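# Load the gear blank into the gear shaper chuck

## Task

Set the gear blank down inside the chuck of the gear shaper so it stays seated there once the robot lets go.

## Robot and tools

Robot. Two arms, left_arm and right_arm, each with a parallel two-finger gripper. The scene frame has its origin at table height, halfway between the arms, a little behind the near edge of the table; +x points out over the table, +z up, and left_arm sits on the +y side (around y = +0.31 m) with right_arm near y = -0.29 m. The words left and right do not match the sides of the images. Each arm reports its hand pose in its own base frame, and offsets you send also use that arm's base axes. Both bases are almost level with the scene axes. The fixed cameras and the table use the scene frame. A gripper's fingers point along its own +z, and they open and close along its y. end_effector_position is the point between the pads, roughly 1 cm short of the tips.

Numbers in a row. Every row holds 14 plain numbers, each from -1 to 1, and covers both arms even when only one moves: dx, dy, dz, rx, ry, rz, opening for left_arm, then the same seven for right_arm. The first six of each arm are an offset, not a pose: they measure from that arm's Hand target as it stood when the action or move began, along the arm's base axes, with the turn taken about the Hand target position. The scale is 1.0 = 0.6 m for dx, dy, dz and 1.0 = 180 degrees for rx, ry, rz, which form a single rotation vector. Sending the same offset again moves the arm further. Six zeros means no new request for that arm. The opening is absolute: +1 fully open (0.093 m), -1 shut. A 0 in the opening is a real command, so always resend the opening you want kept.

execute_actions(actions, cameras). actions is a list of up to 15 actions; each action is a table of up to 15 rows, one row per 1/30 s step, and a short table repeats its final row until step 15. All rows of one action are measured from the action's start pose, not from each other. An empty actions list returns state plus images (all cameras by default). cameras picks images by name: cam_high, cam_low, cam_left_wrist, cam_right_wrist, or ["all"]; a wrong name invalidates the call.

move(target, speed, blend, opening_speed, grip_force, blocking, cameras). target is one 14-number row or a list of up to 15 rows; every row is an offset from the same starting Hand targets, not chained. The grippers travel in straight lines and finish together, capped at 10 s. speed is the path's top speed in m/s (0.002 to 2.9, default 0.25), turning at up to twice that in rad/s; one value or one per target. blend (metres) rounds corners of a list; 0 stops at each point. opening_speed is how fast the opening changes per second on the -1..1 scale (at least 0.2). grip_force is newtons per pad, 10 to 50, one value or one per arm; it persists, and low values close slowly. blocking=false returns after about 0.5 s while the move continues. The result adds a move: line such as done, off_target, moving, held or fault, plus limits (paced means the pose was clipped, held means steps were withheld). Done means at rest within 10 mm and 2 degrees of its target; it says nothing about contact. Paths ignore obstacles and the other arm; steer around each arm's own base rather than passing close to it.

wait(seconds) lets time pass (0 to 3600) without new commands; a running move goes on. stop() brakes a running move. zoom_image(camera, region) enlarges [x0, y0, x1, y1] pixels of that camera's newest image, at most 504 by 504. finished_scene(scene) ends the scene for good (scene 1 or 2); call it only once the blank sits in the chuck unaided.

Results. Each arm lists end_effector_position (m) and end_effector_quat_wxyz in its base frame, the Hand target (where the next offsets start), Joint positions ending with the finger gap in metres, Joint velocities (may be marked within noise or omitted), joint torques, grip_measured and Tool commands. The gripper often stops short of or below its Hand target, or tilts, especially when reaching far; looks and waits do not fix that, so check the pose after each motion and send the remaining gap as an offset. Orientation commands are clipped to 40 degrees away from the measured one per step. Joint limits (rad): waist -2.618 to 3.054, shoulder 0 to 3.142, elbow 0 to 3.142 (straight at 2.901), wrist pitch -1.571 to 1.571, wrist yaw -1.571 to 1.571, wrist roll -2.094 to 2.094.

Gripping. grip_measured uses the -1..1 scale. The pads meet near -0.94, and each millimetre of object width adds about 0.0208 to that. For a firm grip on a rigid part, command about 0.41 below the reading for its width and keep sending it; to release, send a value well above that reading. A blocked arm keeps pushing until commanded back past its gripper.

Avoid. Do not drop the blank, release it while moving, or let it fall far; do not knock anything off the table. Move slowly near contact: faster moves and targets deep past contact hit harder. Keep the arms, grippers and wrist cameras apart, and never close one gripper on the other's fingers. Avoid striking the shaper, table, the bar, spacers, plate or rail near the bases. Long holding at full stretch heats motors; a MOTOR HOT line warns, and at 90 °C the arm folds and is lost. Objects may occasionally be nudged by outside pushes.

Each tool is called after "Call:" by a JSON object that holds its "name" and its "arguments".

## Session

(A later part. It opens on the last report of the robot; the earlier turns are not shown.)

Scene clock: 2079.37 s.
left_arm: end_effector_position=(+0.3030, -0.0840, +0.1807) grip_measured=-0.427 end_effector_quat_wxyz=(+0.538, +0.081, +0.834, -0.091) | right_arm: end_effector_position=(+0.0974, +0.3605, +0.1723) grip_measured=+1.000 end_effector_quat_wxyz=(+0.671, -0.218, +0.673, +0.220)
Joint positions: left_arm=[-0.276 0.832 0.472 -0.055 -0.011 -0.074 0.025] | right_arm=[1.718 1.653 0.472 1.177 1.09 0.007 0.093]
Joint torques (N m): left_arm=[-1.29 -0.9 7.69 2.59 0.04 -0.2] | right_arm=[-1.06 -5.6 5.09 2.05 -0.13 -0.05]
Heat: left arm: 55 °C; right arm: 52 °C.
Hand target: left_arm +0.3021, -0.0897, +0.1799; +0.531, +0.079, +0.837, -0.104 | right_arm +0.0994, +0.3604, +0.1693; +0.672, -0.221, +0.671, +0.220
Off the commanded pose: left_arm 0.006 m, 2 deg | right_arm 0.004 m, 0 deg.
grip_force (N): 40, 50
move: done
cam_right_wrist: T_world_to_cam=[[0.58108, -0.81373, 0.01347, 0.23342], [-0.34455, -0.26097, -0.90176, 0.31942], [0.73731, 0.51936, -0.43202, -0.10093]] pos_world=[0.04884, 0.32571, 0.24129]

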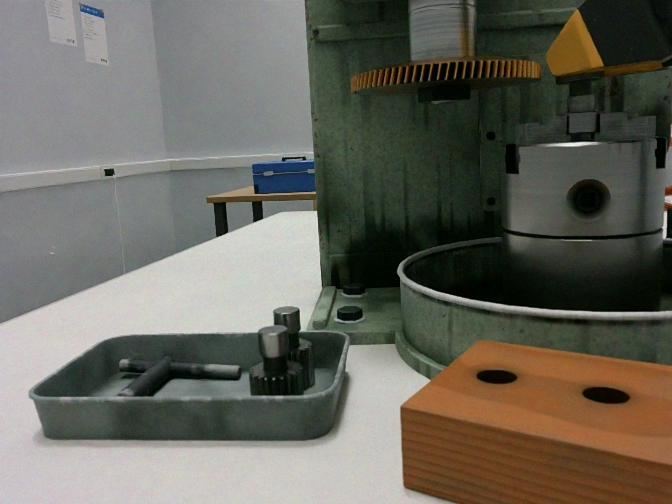

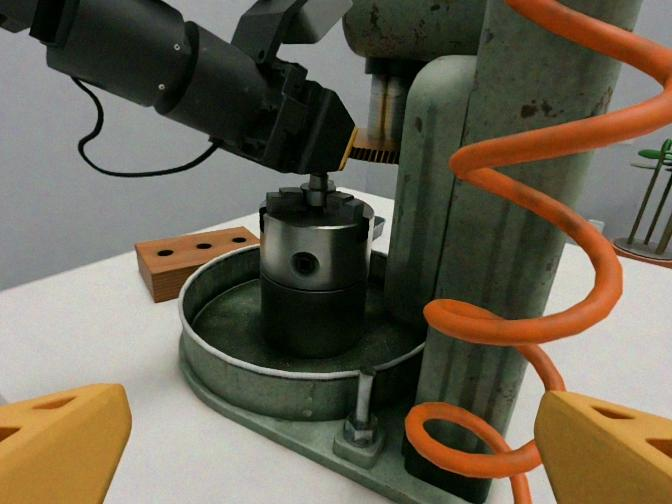

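Call:
{"name": "move", "arguments": {"target": [[0, 0, -0.0067, 0.0112, -0.0033, -0.0051, -0.8, 0, 0, 0, 0, 0, 0, 1.0], [0, 0.0133, -0.0067, -0.0112, 0.0033, 0.0051, -0.8, 0, 0, 0, 0, 0, 0, 1.0], [0.003, 0, -0.0067, 0.0112, -0.0033, -0.0051, -0.8, 0, 0, 0, 0, 0, 0, 1.0], [0.003, 0.0133, -0.0067, -0.0112, 0.0033, 0.0051, -0.8, 0, 0, 0, 0, 0, 0, 1.0], [0, 0.0067, -0.0067, 0, 0, 0, -0.8, 0, 0, 0, 0, 0, 0, 1.0]], "speed": 0.05, "cameras": ["cam_low", "cam_right_wrist", "cam_left_wrist"]}}

Call:
{"name": "zoom_image", "arguments": {"camera": "cam_right_wrist", "region": [296, 150, 340, 209]}}

Call:
{"name": "zoom_image", "arguments": {"camera": "cam_low", "region": [545, 40, 625, 120]}}

Scene clock: 2224.00 s.
left_arm: end_effector_position=(+0.3036, -0.0829, +0.1809) grip_measured=-0.427 end_effector_quat_wxyz=(+0.537, +0.073, +0.834, -0.104) | right_arm: end_effector_position=(+0.0974, +0.3605, +0.1723) grip_measured=+1.000 end_effector_quat_wxyz=(+0.671, -0.218, +0.673, +0.220)
Joint positions: left_arm=[-0.255 0.833 0.472 -0.053 0.022 -0.093 0.025] | right_arm=[1.718 1.653 0.472 1.177 1.09 0.007 0.093]
Joint torques (N m): left_arm=[-0.98 -1.31 6.28 2.73 -0.04 0.05] | right_arm=[-1.07 -5.59 5.08 2.05 -0.13 -0.05]
Heat: left arm: 52 °C; right arm: 52 °C.
Hand target: left_arm +0.3021, -0.0857, +0.1760; +0.531, +0.079, +0.837, -0.104 | right_arm +0.0994, +0.3604, +0.1693; +0.672, -0.221, +0.671, +0.220
Off the commanded pose: left_arm 0.006 m, 1 deg | right_arm 0.004 m, 0 deg.
grip_force (N): 40, 50
move: done
cam_left_wrist: T_world_to_cam=[[-0.22748, -0.96784, 0.10738, -0.02989], [-0.75302, 0.10491, -0.64958, 0.39189], [0.61743, -0.22863, -0.75267, 0.01695]] pos_world=[0.27784, -0.06617, 0.27053]
cam_right_wrist: T_world_to_cam=[[0.58108, -0.81373, 0.01347, 0.23342], [-0.34455, -0.26097, -0.90176, 0.31942], [0.73731, 0.51936, -0.43202, -0.10093]] pos_world=[0.04884, 0.32571, 0.24129]
Images, in order (width x height): cam_low 672x504, cam_left_wrist 672x504, cam_right_wrist 672x504.

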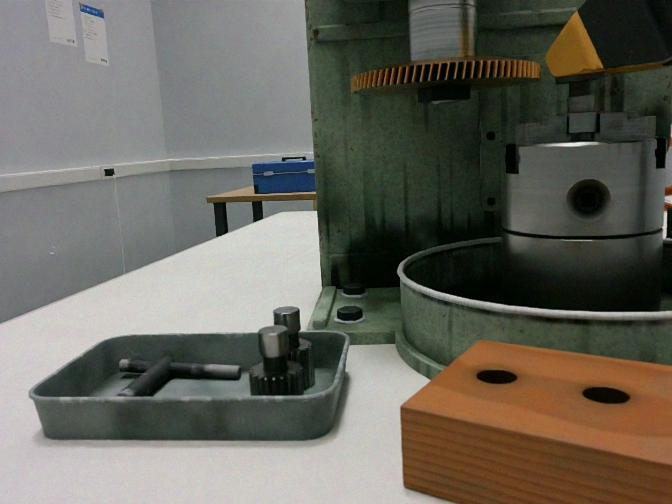

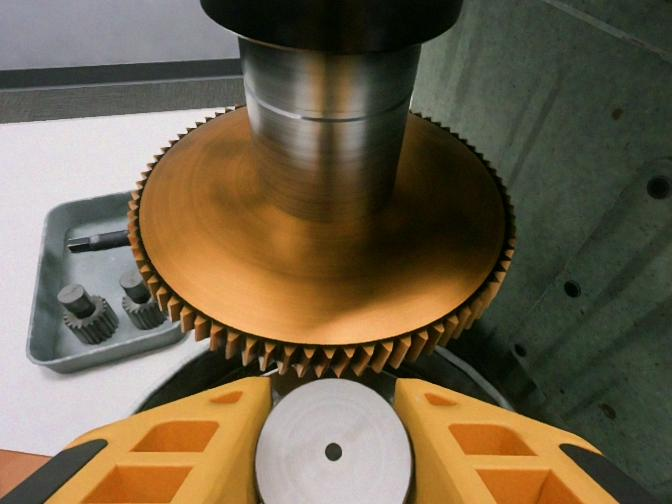

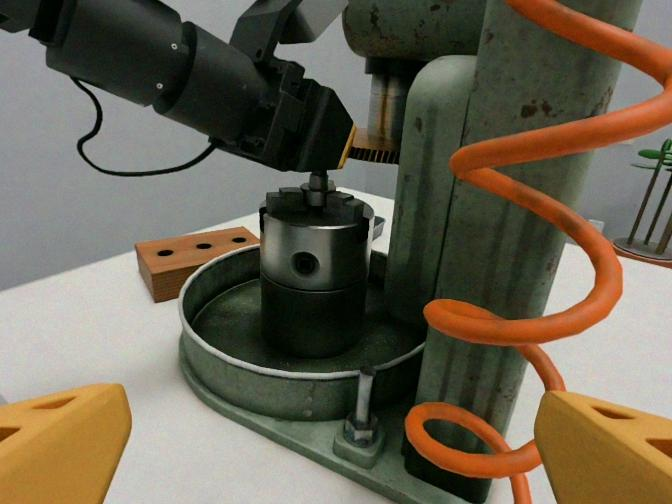

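Scaled by 8.542 from the camera's image (finer frame: 960x720).

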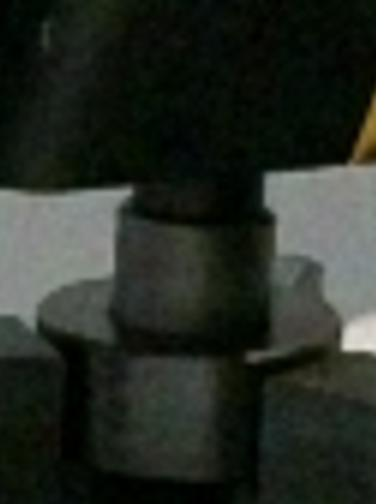

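Scaled by 6.300 from the camera's image (finer frame: 960x720).

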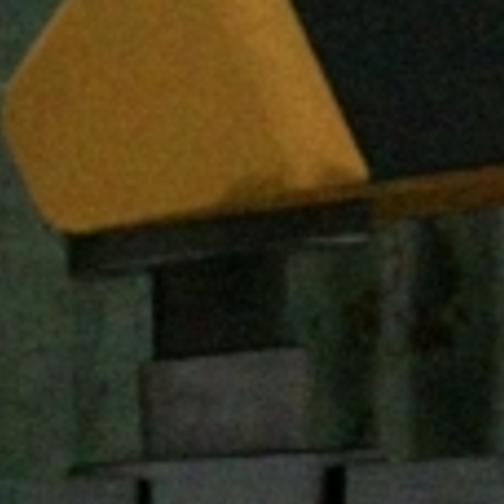

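Call:
{"name": "move", "arguments": {"target": [[0.0033, 0, 0.0192, 0, 0, 0, -0.8, 0, 0, 0, 0, 0, 0, 1.0], [0.0033, 0, 0.0192, 0, 0, 0, -0.15, 0, 0, 0, 0, 0, 0, 1.0]], "speed": 0.03, "opening_speed": 0.6, "cameras": ["cam_low", "cam_right_wrist", "cam_left_wrist"]}}

Call:
{"name": "zoom_image", "arguments": {"camera": "cam_right_wrist", "region": [296, 150, 340, 209]}}

Call:
{"name": "zoom_image", "arguments": {"camera": "cam_low", "region": [545, 40, 625, 120]}}

Scene clock: 2268.97 s.
left_arm: end_effector_position=(+0.3018, -0.0824, +0.1775) grip_measured=-0.153 end_effector_quat_wxyz=(+0.526, +0.074, +0.841, -0.102) | right_arm: end_effector_position=(+0.0974, +0.3605, +0.1723) grip_measured=+1.000 end_effector_quat_wxyz=(+0.671, -0.218, +0.673, +0.220)
Joint positions: left_arm=[-0.255 0.836 0.482 -0.087 0.022 -0.093 0.038] | right_arm=[1.718 1.653 0.472 1.177 1.09 0.007 0.093]
Joint torques (N m): left_arm=[-0.66 -1.37 9.42 2.61 -0.03 0.08] | right_arm=[-1.06 -5.56 5.11 2.06 -0.13 -0.05]
Heat: left arm: 51 °C; right arm: 52 °C.
Hand target: left_arm +0.3041, -0.0857, +0.1874; +0.531, +0.079, +0.837, -0.104 | right_arm +0.0994, +0.3604, +0.1693; +0.672, -0.221, +0.671, +0.220
Off the commanded pose: left_arm 0.011 m, 1 deg | right_arm 0.004 m, 0 deg.
grip_force (N): 40, 50
move: off_target (left_arm)
cam_left_wrist: T_world_to_cam=[[-0.22496, -0.96855, 0.10634, -0.03008], [-0.76904, 0.10948, -0.62976, 0.38996], [0.59831, -0.22345, -0.76948, 0.02483]] pos_world=[0.27827, -0.06627, 0.26788]
cam_right_wrist: T_world_to_cam=[[0.58108, -0.81373, 0.01347, 0.23342], [-0.34455, -0.26097, -0.90176, 0.31942], [0.73731, 0.51936, -0.43202, -0.10093]] pos_world=[0.04884, 0.32571, 0.24129]
Images, in order (width x height): cam_low 672x504, cam_left_wrist 672x504, cam_right_wrist 672x504.

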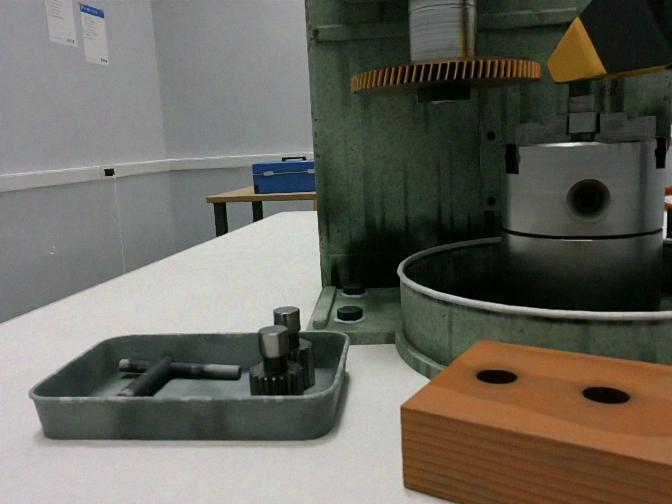

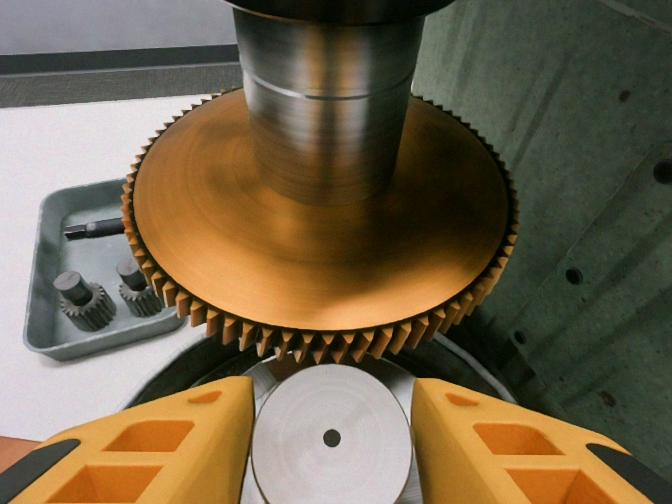

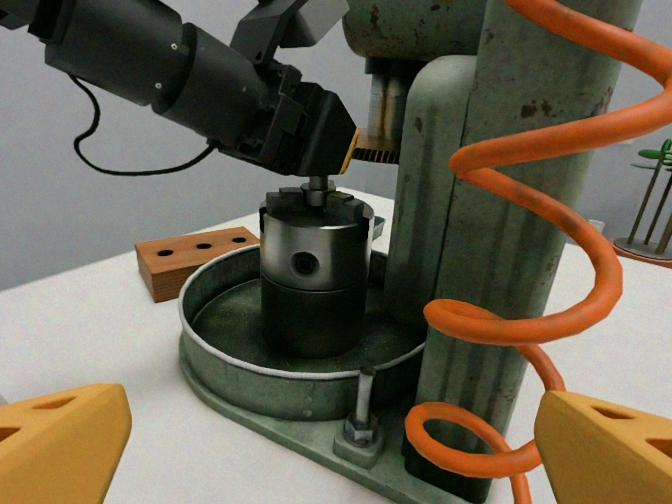

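Scaled by 8.542 from the camera's image (finer frame: 960x720).

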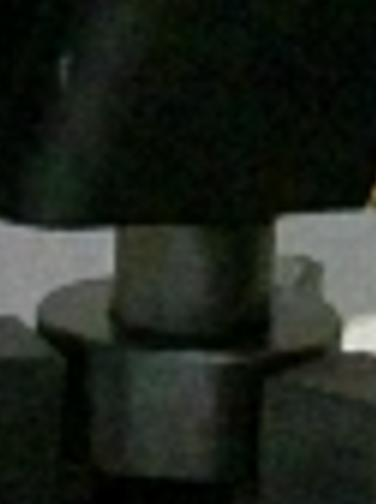

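Scaled by 6.300 from the camera's image (finer frame: 960x720).

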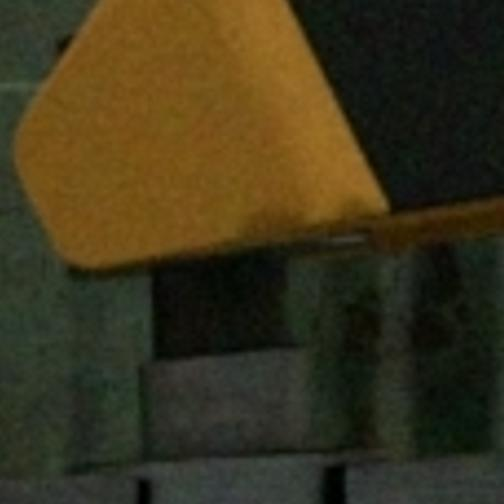

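Call:
{"name": "move", "arguments": {"target": [[0, 0, 0.0033, 0, 0, 0, 0.3, 0, 0, 0, 0, 0, 0, 1.0], [-0.075, 0.0208, 0.045, 0, 0, 0, 0.3, 0, 0, 0, 0, 0, 0, 1.0]], "speed": 0.06, "cameras": ["cam_low", "cam_right_wrist", "cam_left_wrist"]}}

Call:
{"name": "zoom_image", "arguments": {"camera": "cam_right_wrist", "region": [290, 130, 350, 210]}}

Call:
{"name": "zoom_image", "arguments": {"camera": "cam_low", "region": [545, 20, 625, 120]}}

Call:
{"name": "zoom_image", "arguments": {"camera": "cam_left_wrist", "region": [230, 280, 440, 490]}}

Scene clock: 2282.77 s.
left_arm: end_effector_position=(+0.2598, -0.0715, +0.2032) grip_measured=+0.298 end_effector_quat_wxyz=(+0.524, +0.074, +0.843, -0.101) | right_arm: end_effector_position=(+0.0974, +0.3605, +0.1723) grip_measured=+1.000 end_effector_quat_wxyz=(+0.671, -0.218, +0.673, +0.220)
Joint positions: left_arm=[-0.255 0.602 0.54 -0.384 0.022 -0.093 0.059] | right_arm=[1.718 1.653 0.472 1.177 1.09 0.007 0.093]
Joint torques (N m): left_arm=[-0.43 -0.53 9.22 2.6 -0.04 0.08] | right_arm=[-1.06 -5.59 5.11 2.05 -0.13 -0.06]
Heat: left arm: 53 °C; right arm: 52 °C.
Hand target: left_arm +0.2591, -0.0733, +0.2145; +0.532, +0.079, +0.837, -0.104 | right_arm +0.0994, +0.3604, +0.1693; +0.672, -0.221, +0.671, +0.220
Off the commanded pose: left_arm 0.011 m, 1 deg | right_arm 0.004 m, 0 deg.
grip_force (N): 40, 50
move: off_target (left_arm)
cam_left_wrist: T_world_to_cam=[[-0.22437, -0.9687, 0.10621, -0.03182], [-0.77252, 0.11037, -0.62532, 0.37275], [0.59403, -0.22236, -0.7731, 0.07415]] pos_world=[0.23678, -0.05548, 0.29379]
cam_right_wrist: T_world_to_cam=[[0.58108, -0.81373, 0.01347, 0.23342], [-0.34455, -0.26097, -0.90176, 0.31942], [0.73731, 0.51936, -0.43202, -0.10093]] pos_world=[0.04884, 0.32571, 0.24129]
Images, in order (width x height): cam_low 672x504, cam_left_wrist 672x504, cam_right_wrist 672x504.

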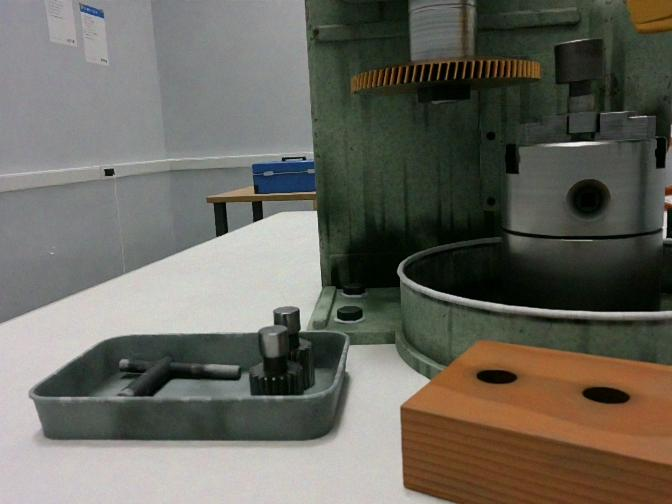

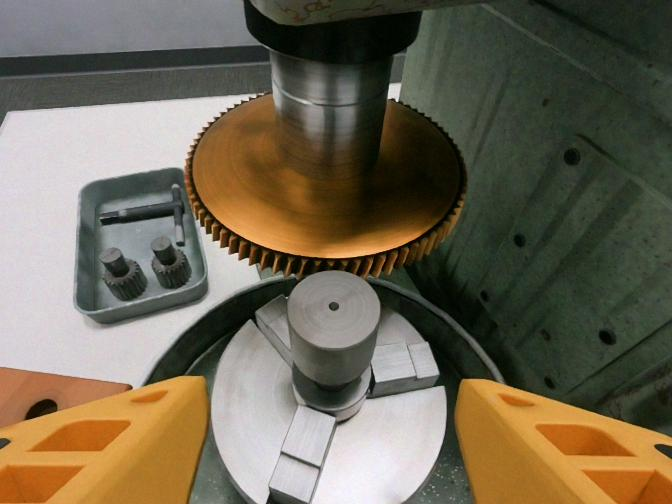

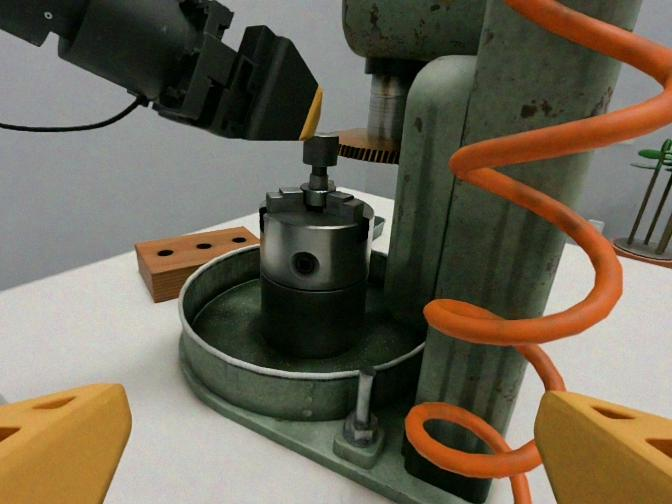

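Scaled by 6.300 from the camera's image (finer frame: 960x720).

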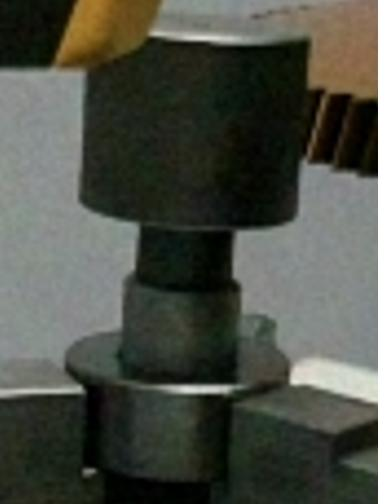

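Scaled by 5.040 from the camera's image (finer frame: 960x720).

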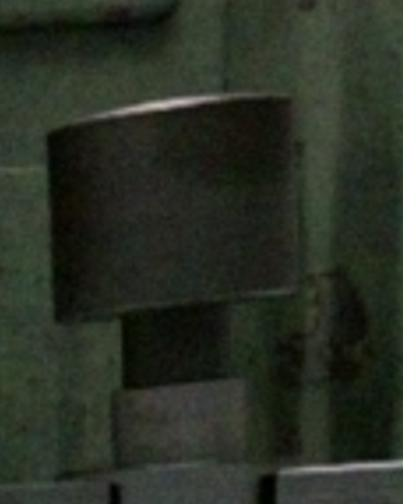

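Scaled by 2.400 from the camera's image (finer frame: 960x720).

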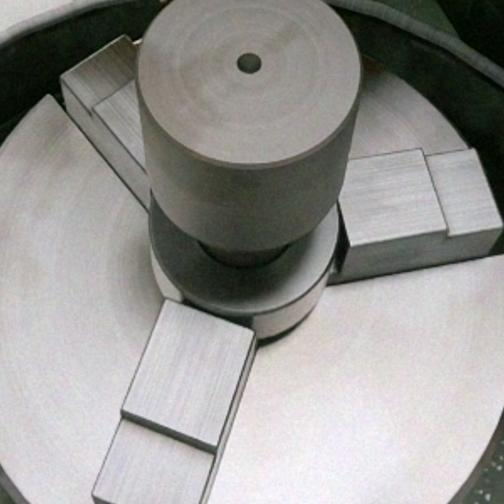

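Call:
{"name": "zoom_image", "arguments": {"camera": "cam_left_wrist", "region": [280, 350, 390, 450]}}

Scaled by 4.582 from the camera's image (finer frame: 960x720).

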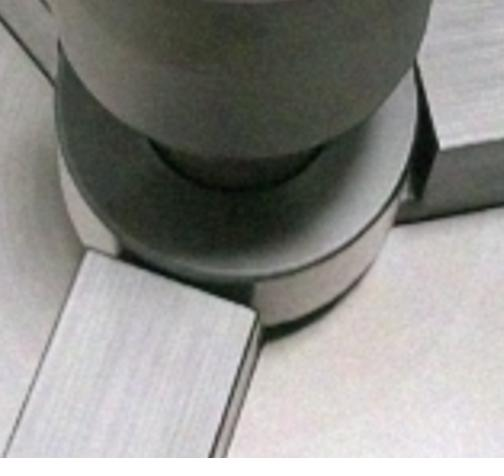

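Call:
{"name": "move", "arguments": {"target": [[0, 0, 0.0417, 0, 0, 0, -1.0, 0, 0, 0, 0, 0, 0, 1.0], [0.0463, -0.01, 0.0417, 0, 0, 0, -1.0, 0, 0, 0, 0, 0, 0, 1.0], [0.0463, -0.01, 0.008, 0, 0, 0, -1.0, 0, 0, 0, 0, 0, 0, 1.0]], "speed": [0.08, 0.06, 0.03], "grip_force": [50, 50], "cameras": ["cam_low", "cam_right_wrist", "cam_left_wrist"]}}

Call:
{"name": "zoom_image", "arguments": {"camera": "cam_right_wrist", "region": [270, 90, 370, 210]}}

Call:
{"name": "zoom_image", "arguments": {"camera": "cam_low", "region": [545, 0, 645, 120]}}

Scene clock: 2349.93 s.
left_arm: end_effector_position=(+0.2874, -0.0791, +0.2228) grip_measured=-0.976 end_effector_quat_wxyz=(+0.532, +0.074, +0.837, -0.104) | right_arm: end_effector_position=(+0.0974, +0.3605, +0.1723) grip_measured=+1.000 end_effector_quat_wxyz=(+0.671, -0.218, +0.673, +0.220)
Joint positions: left_arm=[-0.255 0.75 0.627 -0.303 0.024 -0.093 0] | right_arm=[1.718 1.653 0.472 1.177 1.09 0.007 0.093]
Joint torques (N m): left_arm=[0.49 -1.42 5.76 2.84 0.05 0.11] | right_arm=[-1.07 -5.6 5.11 2.05 -0.12 -0.05]
Heat: left arm: 52 °C; right arm: 52 °C.
Hand target: left_arm +0.2869, -0.0792, +0.2193; +0.532, +0.079, +0.837, -0.104 | right_arm +0.0994, +0.3604, +0.1693; +0.672, -0.221, +0.671, +0.220
Off the commanded pose: left_arm 0.004 m, 1 deg | right_arm 0.004 m, 0 deg.
move: done
cam_left_wrist: T_world_to_cam=[[-0.22846, -0.96758, 0.10769, -0.03413], [-0.76006, 0.10814, -0.6408, 0.40686], [0.60837, -0.22825, -0.76012, 0.06376]] pos_world=[0.26266, -0.06247, 0.31285]
cam_right_wrist: T_world_to_cam=[[0.58108, -0.81373, 0.01347, 0.23342], [-0.34455, -0.26097, -0.90176, 0.31942], [0.73731, 0.51936, -0.43202, -0.10093]] pos_world=[0.04884, 0.32571, 0.24129]
Images, in order (width x height): cam_low 672x504, cam_left_wrist 672x504, cam_right_wrist 672x504.

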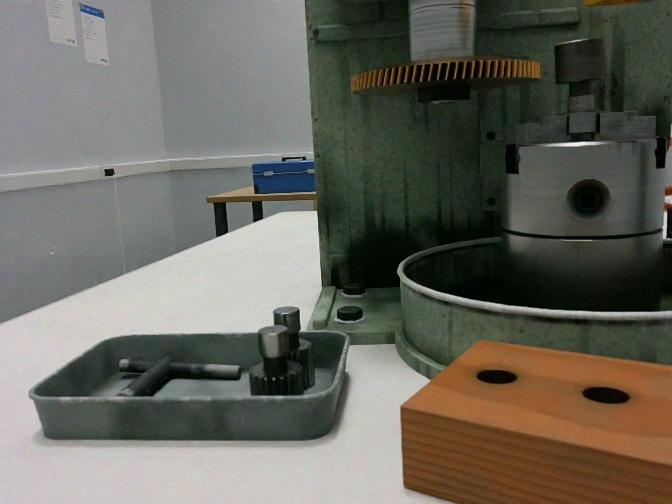

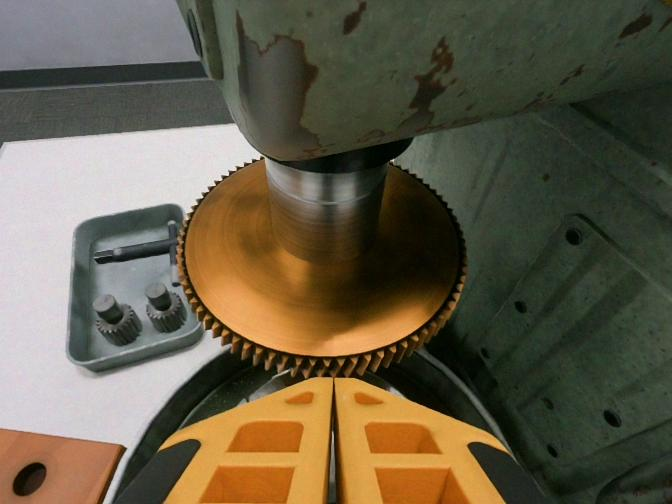

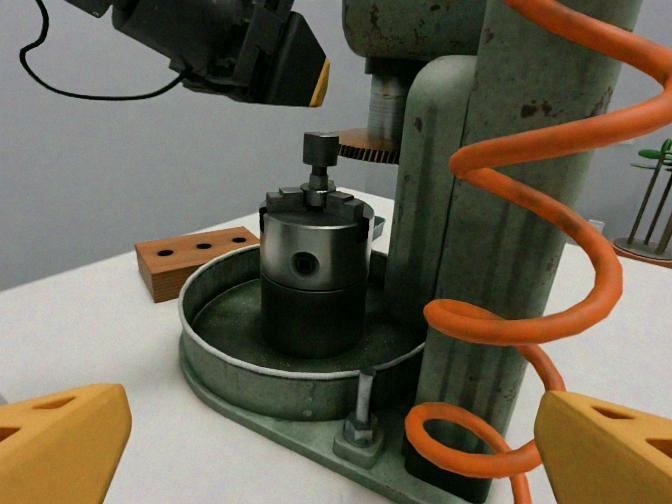

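Scaled by 4.200 from the camera's image (finer frame: 960x720).

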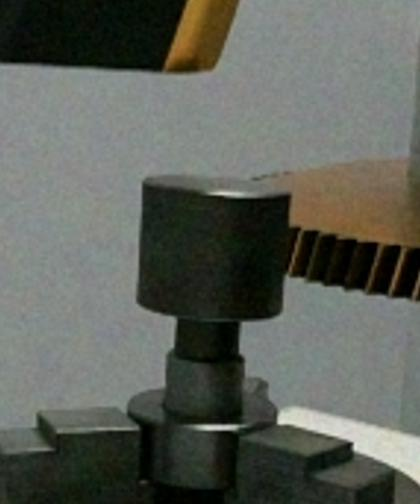

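Scaled by 4.200 from the camera's image (finer frame: 960x720).

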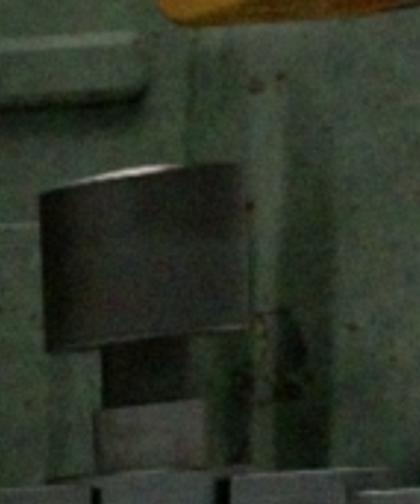

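Call:
{"name": "move", "arguments": {"target": [0, 0, -0.0283, 0, 0, 0, -1.0, 0, 0, 0, 0, 0, 0, 1.0], "speed": 0.025, "cameras": ["cam_low", "cam_right_wrist", "cam_left_wrist"]}}

Call:
{"name": "zoom_image", "arguments": {"camera": "cam_right_wrist", "region": [290, 110, 350, 210]}}

Call:
{"name": "zoom_image", "arguments": {"camera": "cam_low", "region": [545, 0, 645, 120]}}

Scene clock: 2382.40 s.
left_arm: end_effector_position=(+0.2881, -0.0793, +0.2041) grip_measured=-0.976 end_effector_quat_wxyz=(+0.529, +0.075, +0.839, -0.103) | right_arm: end_effector_position=(+0.0974, +0.3605, +0.1723) grip_measured=+1.000 end_effector_quat_wxyz=(+0.671, -0.218, +0.673, +0.220)
Joint positions: left_arm=[-0.255 0.75 0.558 -0.241 0.024 -0.093 0] | right_arm=[1.718 1.653 0.472 1.177 1.09 0.007 0.093]
Joint torques (N m): left_arm=[0.49 -2.14 5.75 2.84 0.06 0.13] | right_arm=[-1.07 -5.59 5.09 2.05 -0.13 -0.05]
Heat: left arm: 53 °C; right arm: 52 °C.
Hand target: left_arm +0.2869, -0.0792, +0.2024; +0.532, +0.079, +0.837, -0.104 | right_arm +0.0994, +0.3604, +0.1693; +0.672, -0.221, +0.671, +0.220
Off the commanded pose: left_arm 0.002 m, 1 deg | right_arm 0.004 m, 0 deg.
move: done
cam_left_wrist: T_world_to_cam=[[-0.22776, -0.96776, 0.10753, -0.03224], [-0.76426, 0.10924, -0.63559, 0.3957], [0.60336, -0.22694, -0.7645, 0.0514]] pos_world=[0.26406, -0.06277, 0.29427]
cam_right_wrist: T_world_to_cam=[[0.58108, -0.81373, 0.01347, 0.23342], [-0.34455, -0.26097, -0.90176, 0.31942], [0.73731, 0.51936, -0.43202, -0.10093]] pos_world=[0.04884, 0.32571, 0.24129]
Images, in order (width x height): cam_low 672x504, cam_left_wrist 672x504, cam_right_wrist 672x504.

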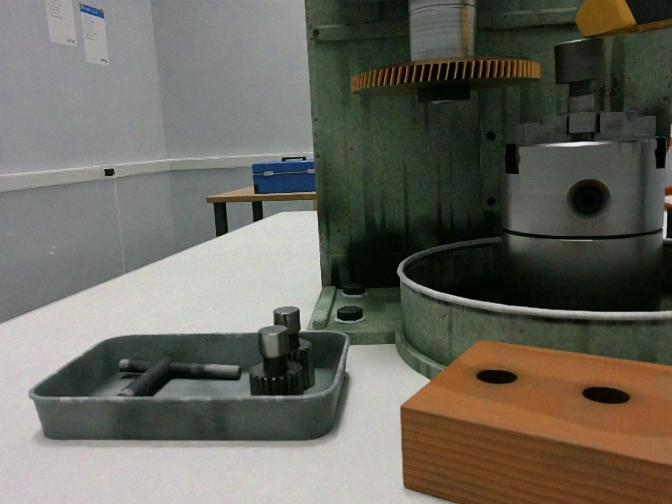

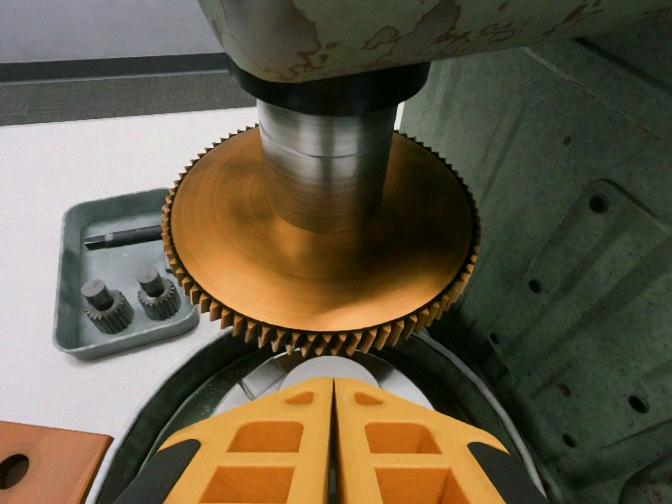

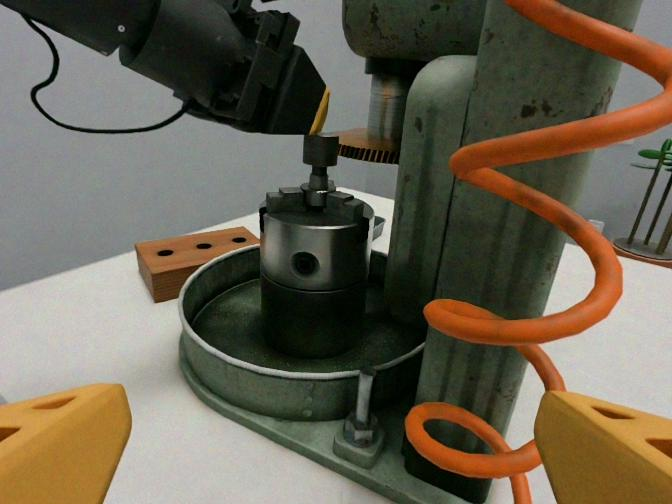

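Scaled by 5.040 from the camera's image (finer frame: 960x720).

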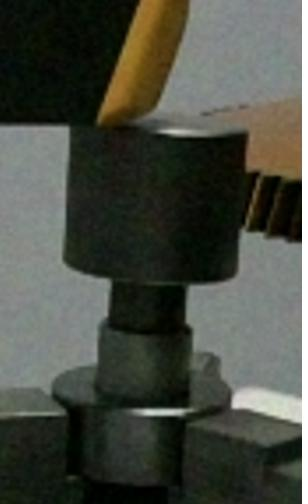

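Scaled by 4.200 from the camera's image (finer frame: 960x720).

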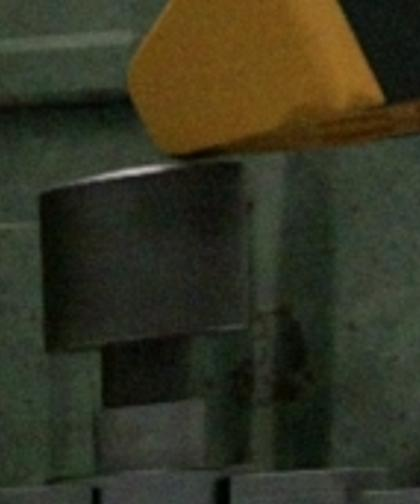

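Call:
{"name": "move", "arguments": {"target": [0, 0, -0.0133, 0, 0, 0, -1.0, 0, 0, 0, 0, 0, 0, 1.0], "speed": 0.025, "cameras": ["cam_low", "cam_right_wrist", "cam_left_wrist"]}}

Call:
{"name": "zoom_image", "arguments": {"camera": "cam_right_wrist", "region": [290, 110, 350, 210]}}

Call:
{"name": "zoom_image", "arguments": {"camera": "cam_low", "region": [545, 0, 645, 120]}}

Scene clock: 2389.57 s.
left_arm: end_effector_position=(+0.2891, -0.0795, +0.2019) grip_measured=-0.976 end_effector_quat_wxyz=(+0.538, +0.074, +0.833, -0.105) | right_arm: end_effector_position=(+0.0974, +0.3605, +0.1723) grip_measured=+1.000 end_effector_quat_wxyz=(+0.671, -0.218, +0.673, +0.220)
Joint positions: left_arm=[-0.255 0.742 0.529 -0.198 0.024 -0.093 0] | right_arm=[1.718 1.653 0.472 1.177 1.09 0.007 0.093]
Joint torques (N m): left_arm=[0.54 -1.5 5.52 2.7 0.06 0.12] | right_arm=[-1.06 -5.6 5.09 2.05 -0.13 -0.05]
Heat: left arm: 53 °C; right arm: 52 °C.
Hand target: left_arm +0.2869, -0.0792, +0.1944; +0.532, +0.079, +0.837, -0.104 | right_arm +0.0994, +0.3604, +0.1693; +0.672, -0.221, +0.671, +0.220
Off the commanded pose: left_arm 0.008 m, 1 deg | right_arm 0.004 m, 0 deg.
move: done
cam_left_wrist: T_world_to_cam=[[-0.22989, -0.96721, 0.10798, -0.03149], [-0.75097, 0.10572, -0.65181, 0.39418], [0.61902, -0.23093, -0.75065, 0.04142]] pos_world=[0.26314, -0.06256, 0.29142]
cam_right_wrist: T_world_to_cam=[[0.58108, -0.81373, 0.01347, 0.23342], [-0.34455, -0.26097, -0.90176, 0.31942], [0.73731, 0.51936, -0.43202, -0.10093]] pos_world=[0.04884, 0.32571, 0.24129]
Images, in order (width x height): cam_low 672x504, cam_left_wrist 672x504, cam_right_wrist 672x504.

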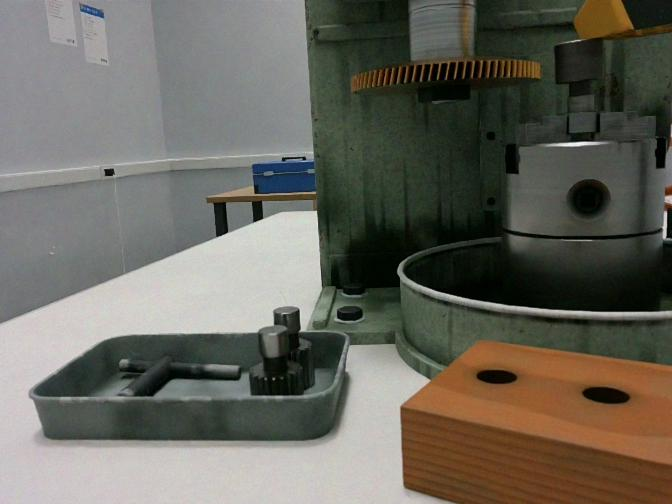

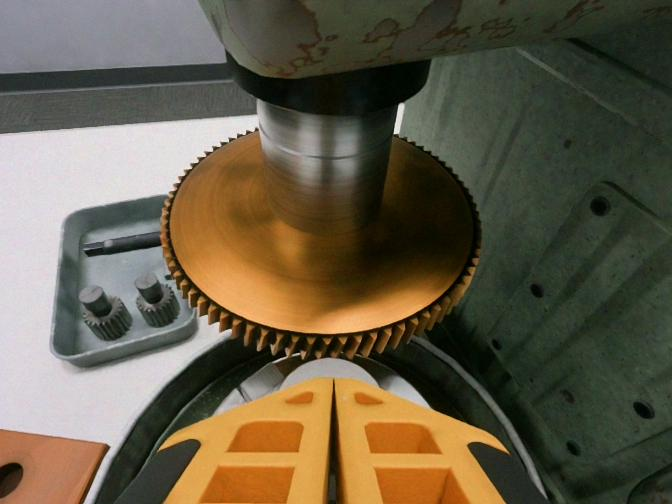

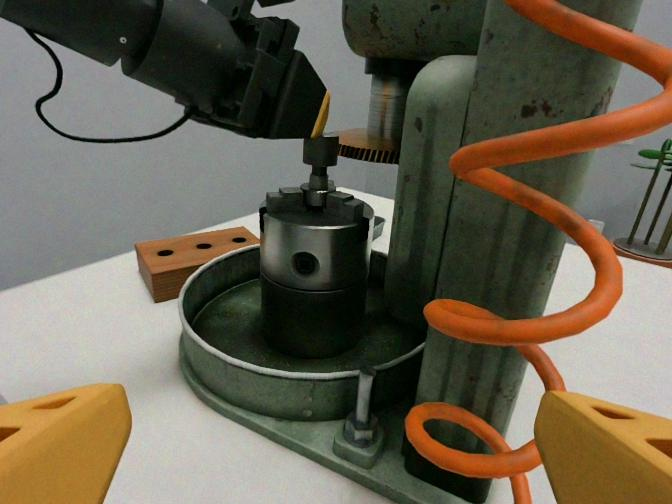

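Scaled by 5.040 from the camera's image (finer frame: 960x720).

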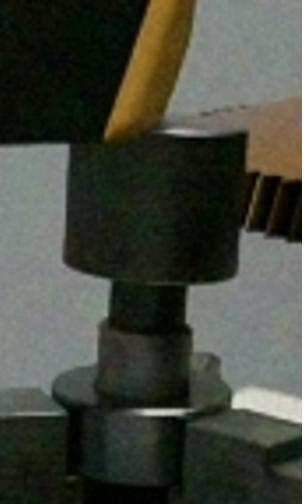

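Scaled by 4.200 from the camera's image (finer frame: 960x720).

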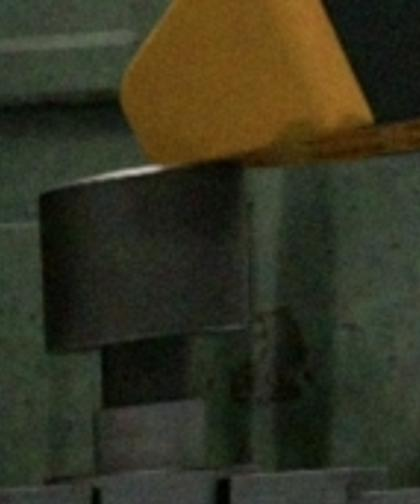

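Call:
{"name": "move", "arguments": {"target": [-0.005, 0, -0.0167, 0, 0, 0, -1.0, 0, 0, 0, 0, 0, 0, 1.0], "speed": 0.025, "cameras": ["cam_low", "cam_right_wrist", "cam_left_wrist"]}}

Call:
{"name": "zoom_image", "arguments": {"camera": "cam_right_wrist", "region": [290, 110, 350, 210]}}

Call:
{"name": "zoom_image", "arguments": {"camera": "cam_low", "region": [545, 0, 645, 120]}}

Scene clock: 2395.80 s.
left_arm: end_effector_position=(+0.2888, -0.0795, +0.2015) grip_measured=-0.976 end_effector_quat_wxyz=(+0.552, +0.074, +0.824, -0.107) | right_arm: end_effector_position=(+0.0974, +0.3605, +0.1723) grip_measured=+1.000 end_effector_quat_wxyz=(+0.671, -0.218, +0.673, +0.220)
Joint positions: left_arm=[-0.255 0.722 0.492 -0.146 0.024 -0.093 0] | right_arm=[1.718 1.653 0.472 1.177 1.09 0.007 0.093]
Joint torques (N m): left_arm=[-0.01 -1.02 5.07 2.43 0.03 0.09] | right_arm=[-1.05 -5.59 5.09 2.05 -0.13 -0.05]
Heat: left arm: 54 °C; right arm: 52 °C.
Hand target: left_arm +0.2838, -0.0792, +0.1843; +0.532, +0.079, +0.837, -0.104 | right_arm +0.0994, +0.3604, +0.1693; +0.672, -0.221, +0.671, +0.220
Off the commanded pose: left_arm 0.018 m, 3 deg | right_arm 0.004 m, 0 deg.
move: off_target (left_arm)
cam_left_wrist: T_world_to_cam=[[-0.23361, -0.96624, 0.10867, -0.03046], [-0.72838, 0.09986, -0.67786, 0.39202], [0.64412, -0.23751, -0.72712, 0.02875]] pos_world=[0.2599, -0.06175, 0.28995]
cam_right_wrist: T_world_to_cam=[[0.58108, -0.81373, 0.01347, 0.23342], [-0.34455, -0.26097, -0.90176, 0.31942], [0.73731, 0.51936, -0.43202, -0.10093]] pos_world=[0.04884, 0.32571, 0.24129]
Images, in order (width x height): cam_low 672x504, cam_left_wrist 672x504, cam_right_wrist 672x504.

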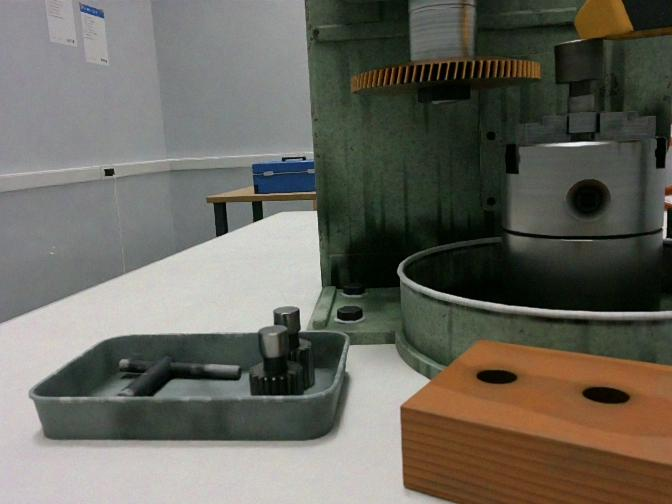

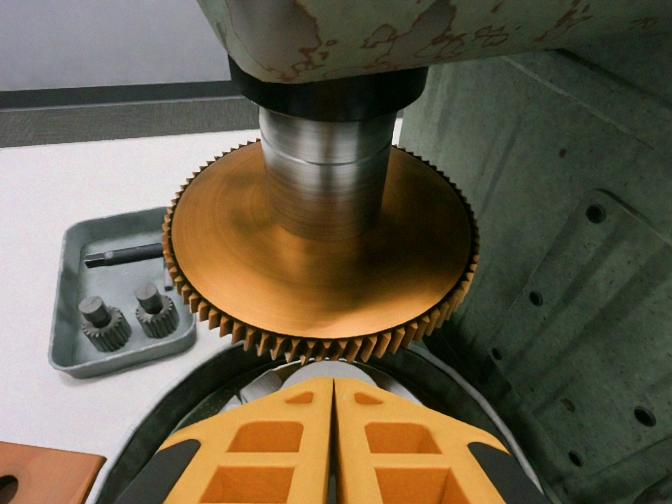

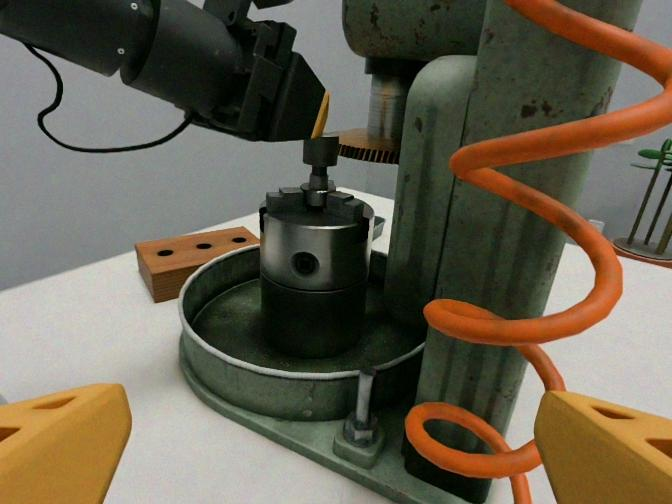

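Scaled by 5.040 from the camera's image (finer frame: 960x720).

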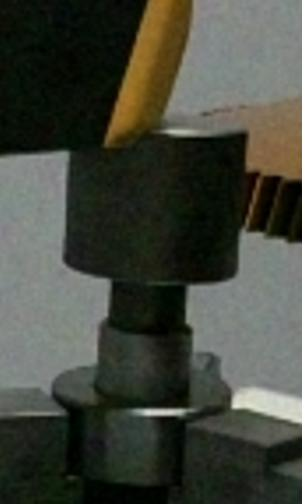

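Scaled by 4.200 from the camera's image (finer frame: 960x720).

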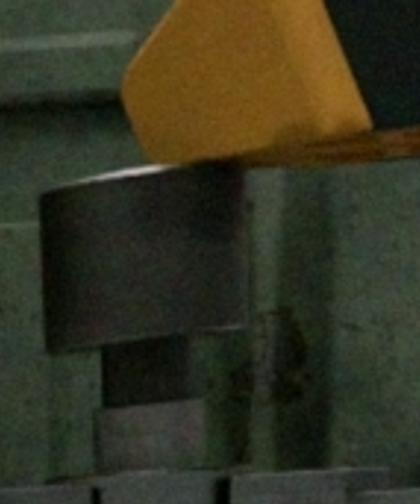

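Call:
{"name": "move", "arguments": {"target": [-0.003, 0, -0.025, 0.0135, 0.054, 0, -1.0, 0, 0, 0, 0, 0, 0, 1.0], "speed": 0.03, "cameras": ["cam_low", "cam_right_wrist"]}}

Call:
{"name": "zoom_image", "arguments": {"camera": "cam_right_wrist", "region": [290, 110, 350, 210]}}

Call:
{"name": "zoom_image", "arguments": {"camera": "cam_low", "region": [545, 0, 645, 120]}}

Scene clock: 2432.17 s.
left_arm: end_effector_position=(+0.2929, -0.0805, +0.1986) grip_measured=-0.976 end_effector_quat_wxyz=(+0.513, +0.075, +0.849, -0.101) | right_arm: end_effector_position=(+0.0974, +0.3605, +0.1723) grip_measured=+1.000 end_effector_quat_wxyz=(+0.671, -0.218, +0.673, +0.220)
Joint positions: left_arm=[-0.255 0.797 0.581 -0.255 0.024 -0.093 0] | right_arm=[1.718 1.653 0.472 1.177 1.09 0.007 0.093]
Joint torques (N m): left_arm=[-0.14 0.72 6.94 1.46 0.01 0.09] | right_arm=[-1.06 -5.57 5.11 2.06 -0.13 -0.05]
Heat: left arm: 51 °C; right arm: 52 °C.
Hand target: left_arm +0.2821, -0.0792, +0.1693; +0.457, +0.081, +0.881, -0.093 | right_arm +0.0994, +0.3604, +0.1693; +0.672, -0.221, +0.671, +0.220
Off the commanded pose: left_arm 0.031 m, 7 deg | right_arm 0.004 m, 0 deg.
move: off_target (left_arm)
cam_right_wrist: T_world_to_cam=[[0.58108, -0.81373, 0.01347, 0.23342], [-0.34455, -0.26097, -0.90176, 0.31942], [0.73731, 0.51936, -0.43202, -0.10093]] pos_world=[0.04884, 0.32571, 0.24129]

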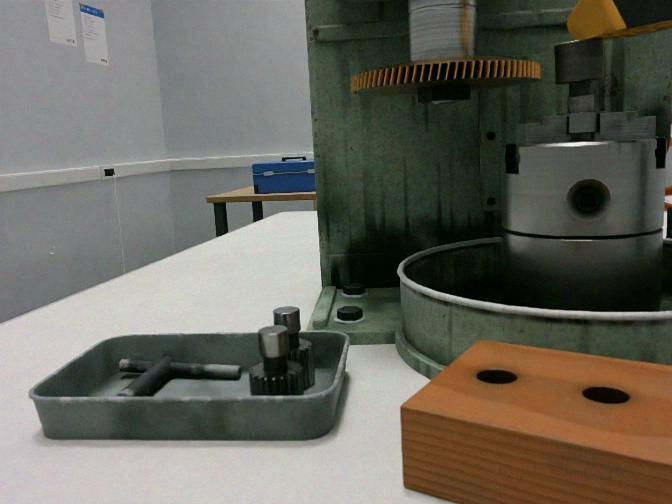

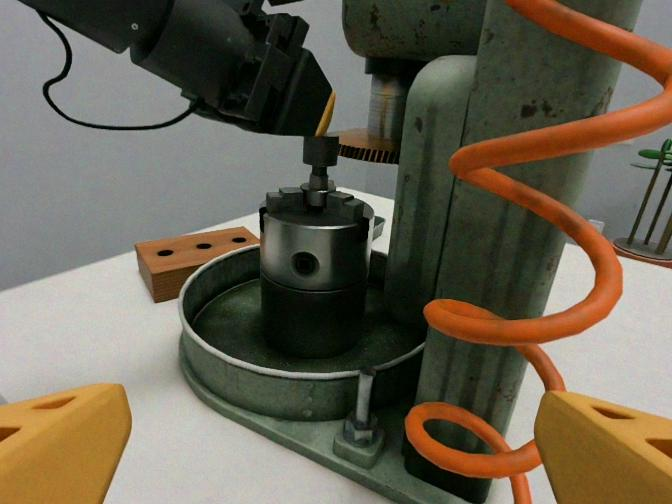

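Scaled by 5.040 from the camera's image (finer frame: 960x720).

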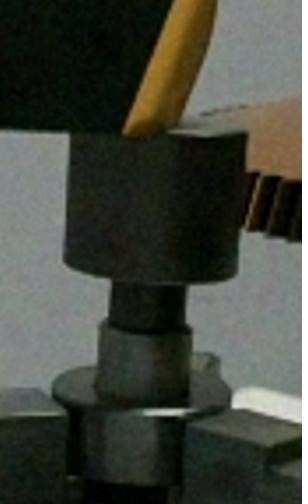

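Scaled by 4.200 from the camera's image (finer frame: 960x720).

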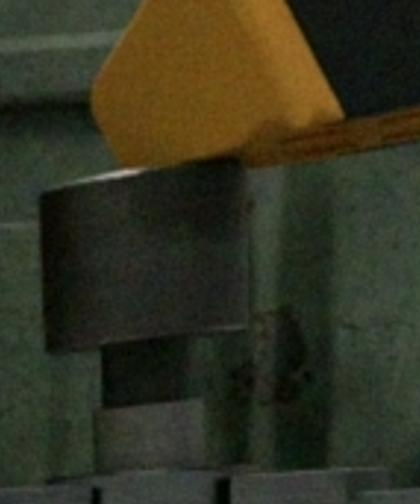

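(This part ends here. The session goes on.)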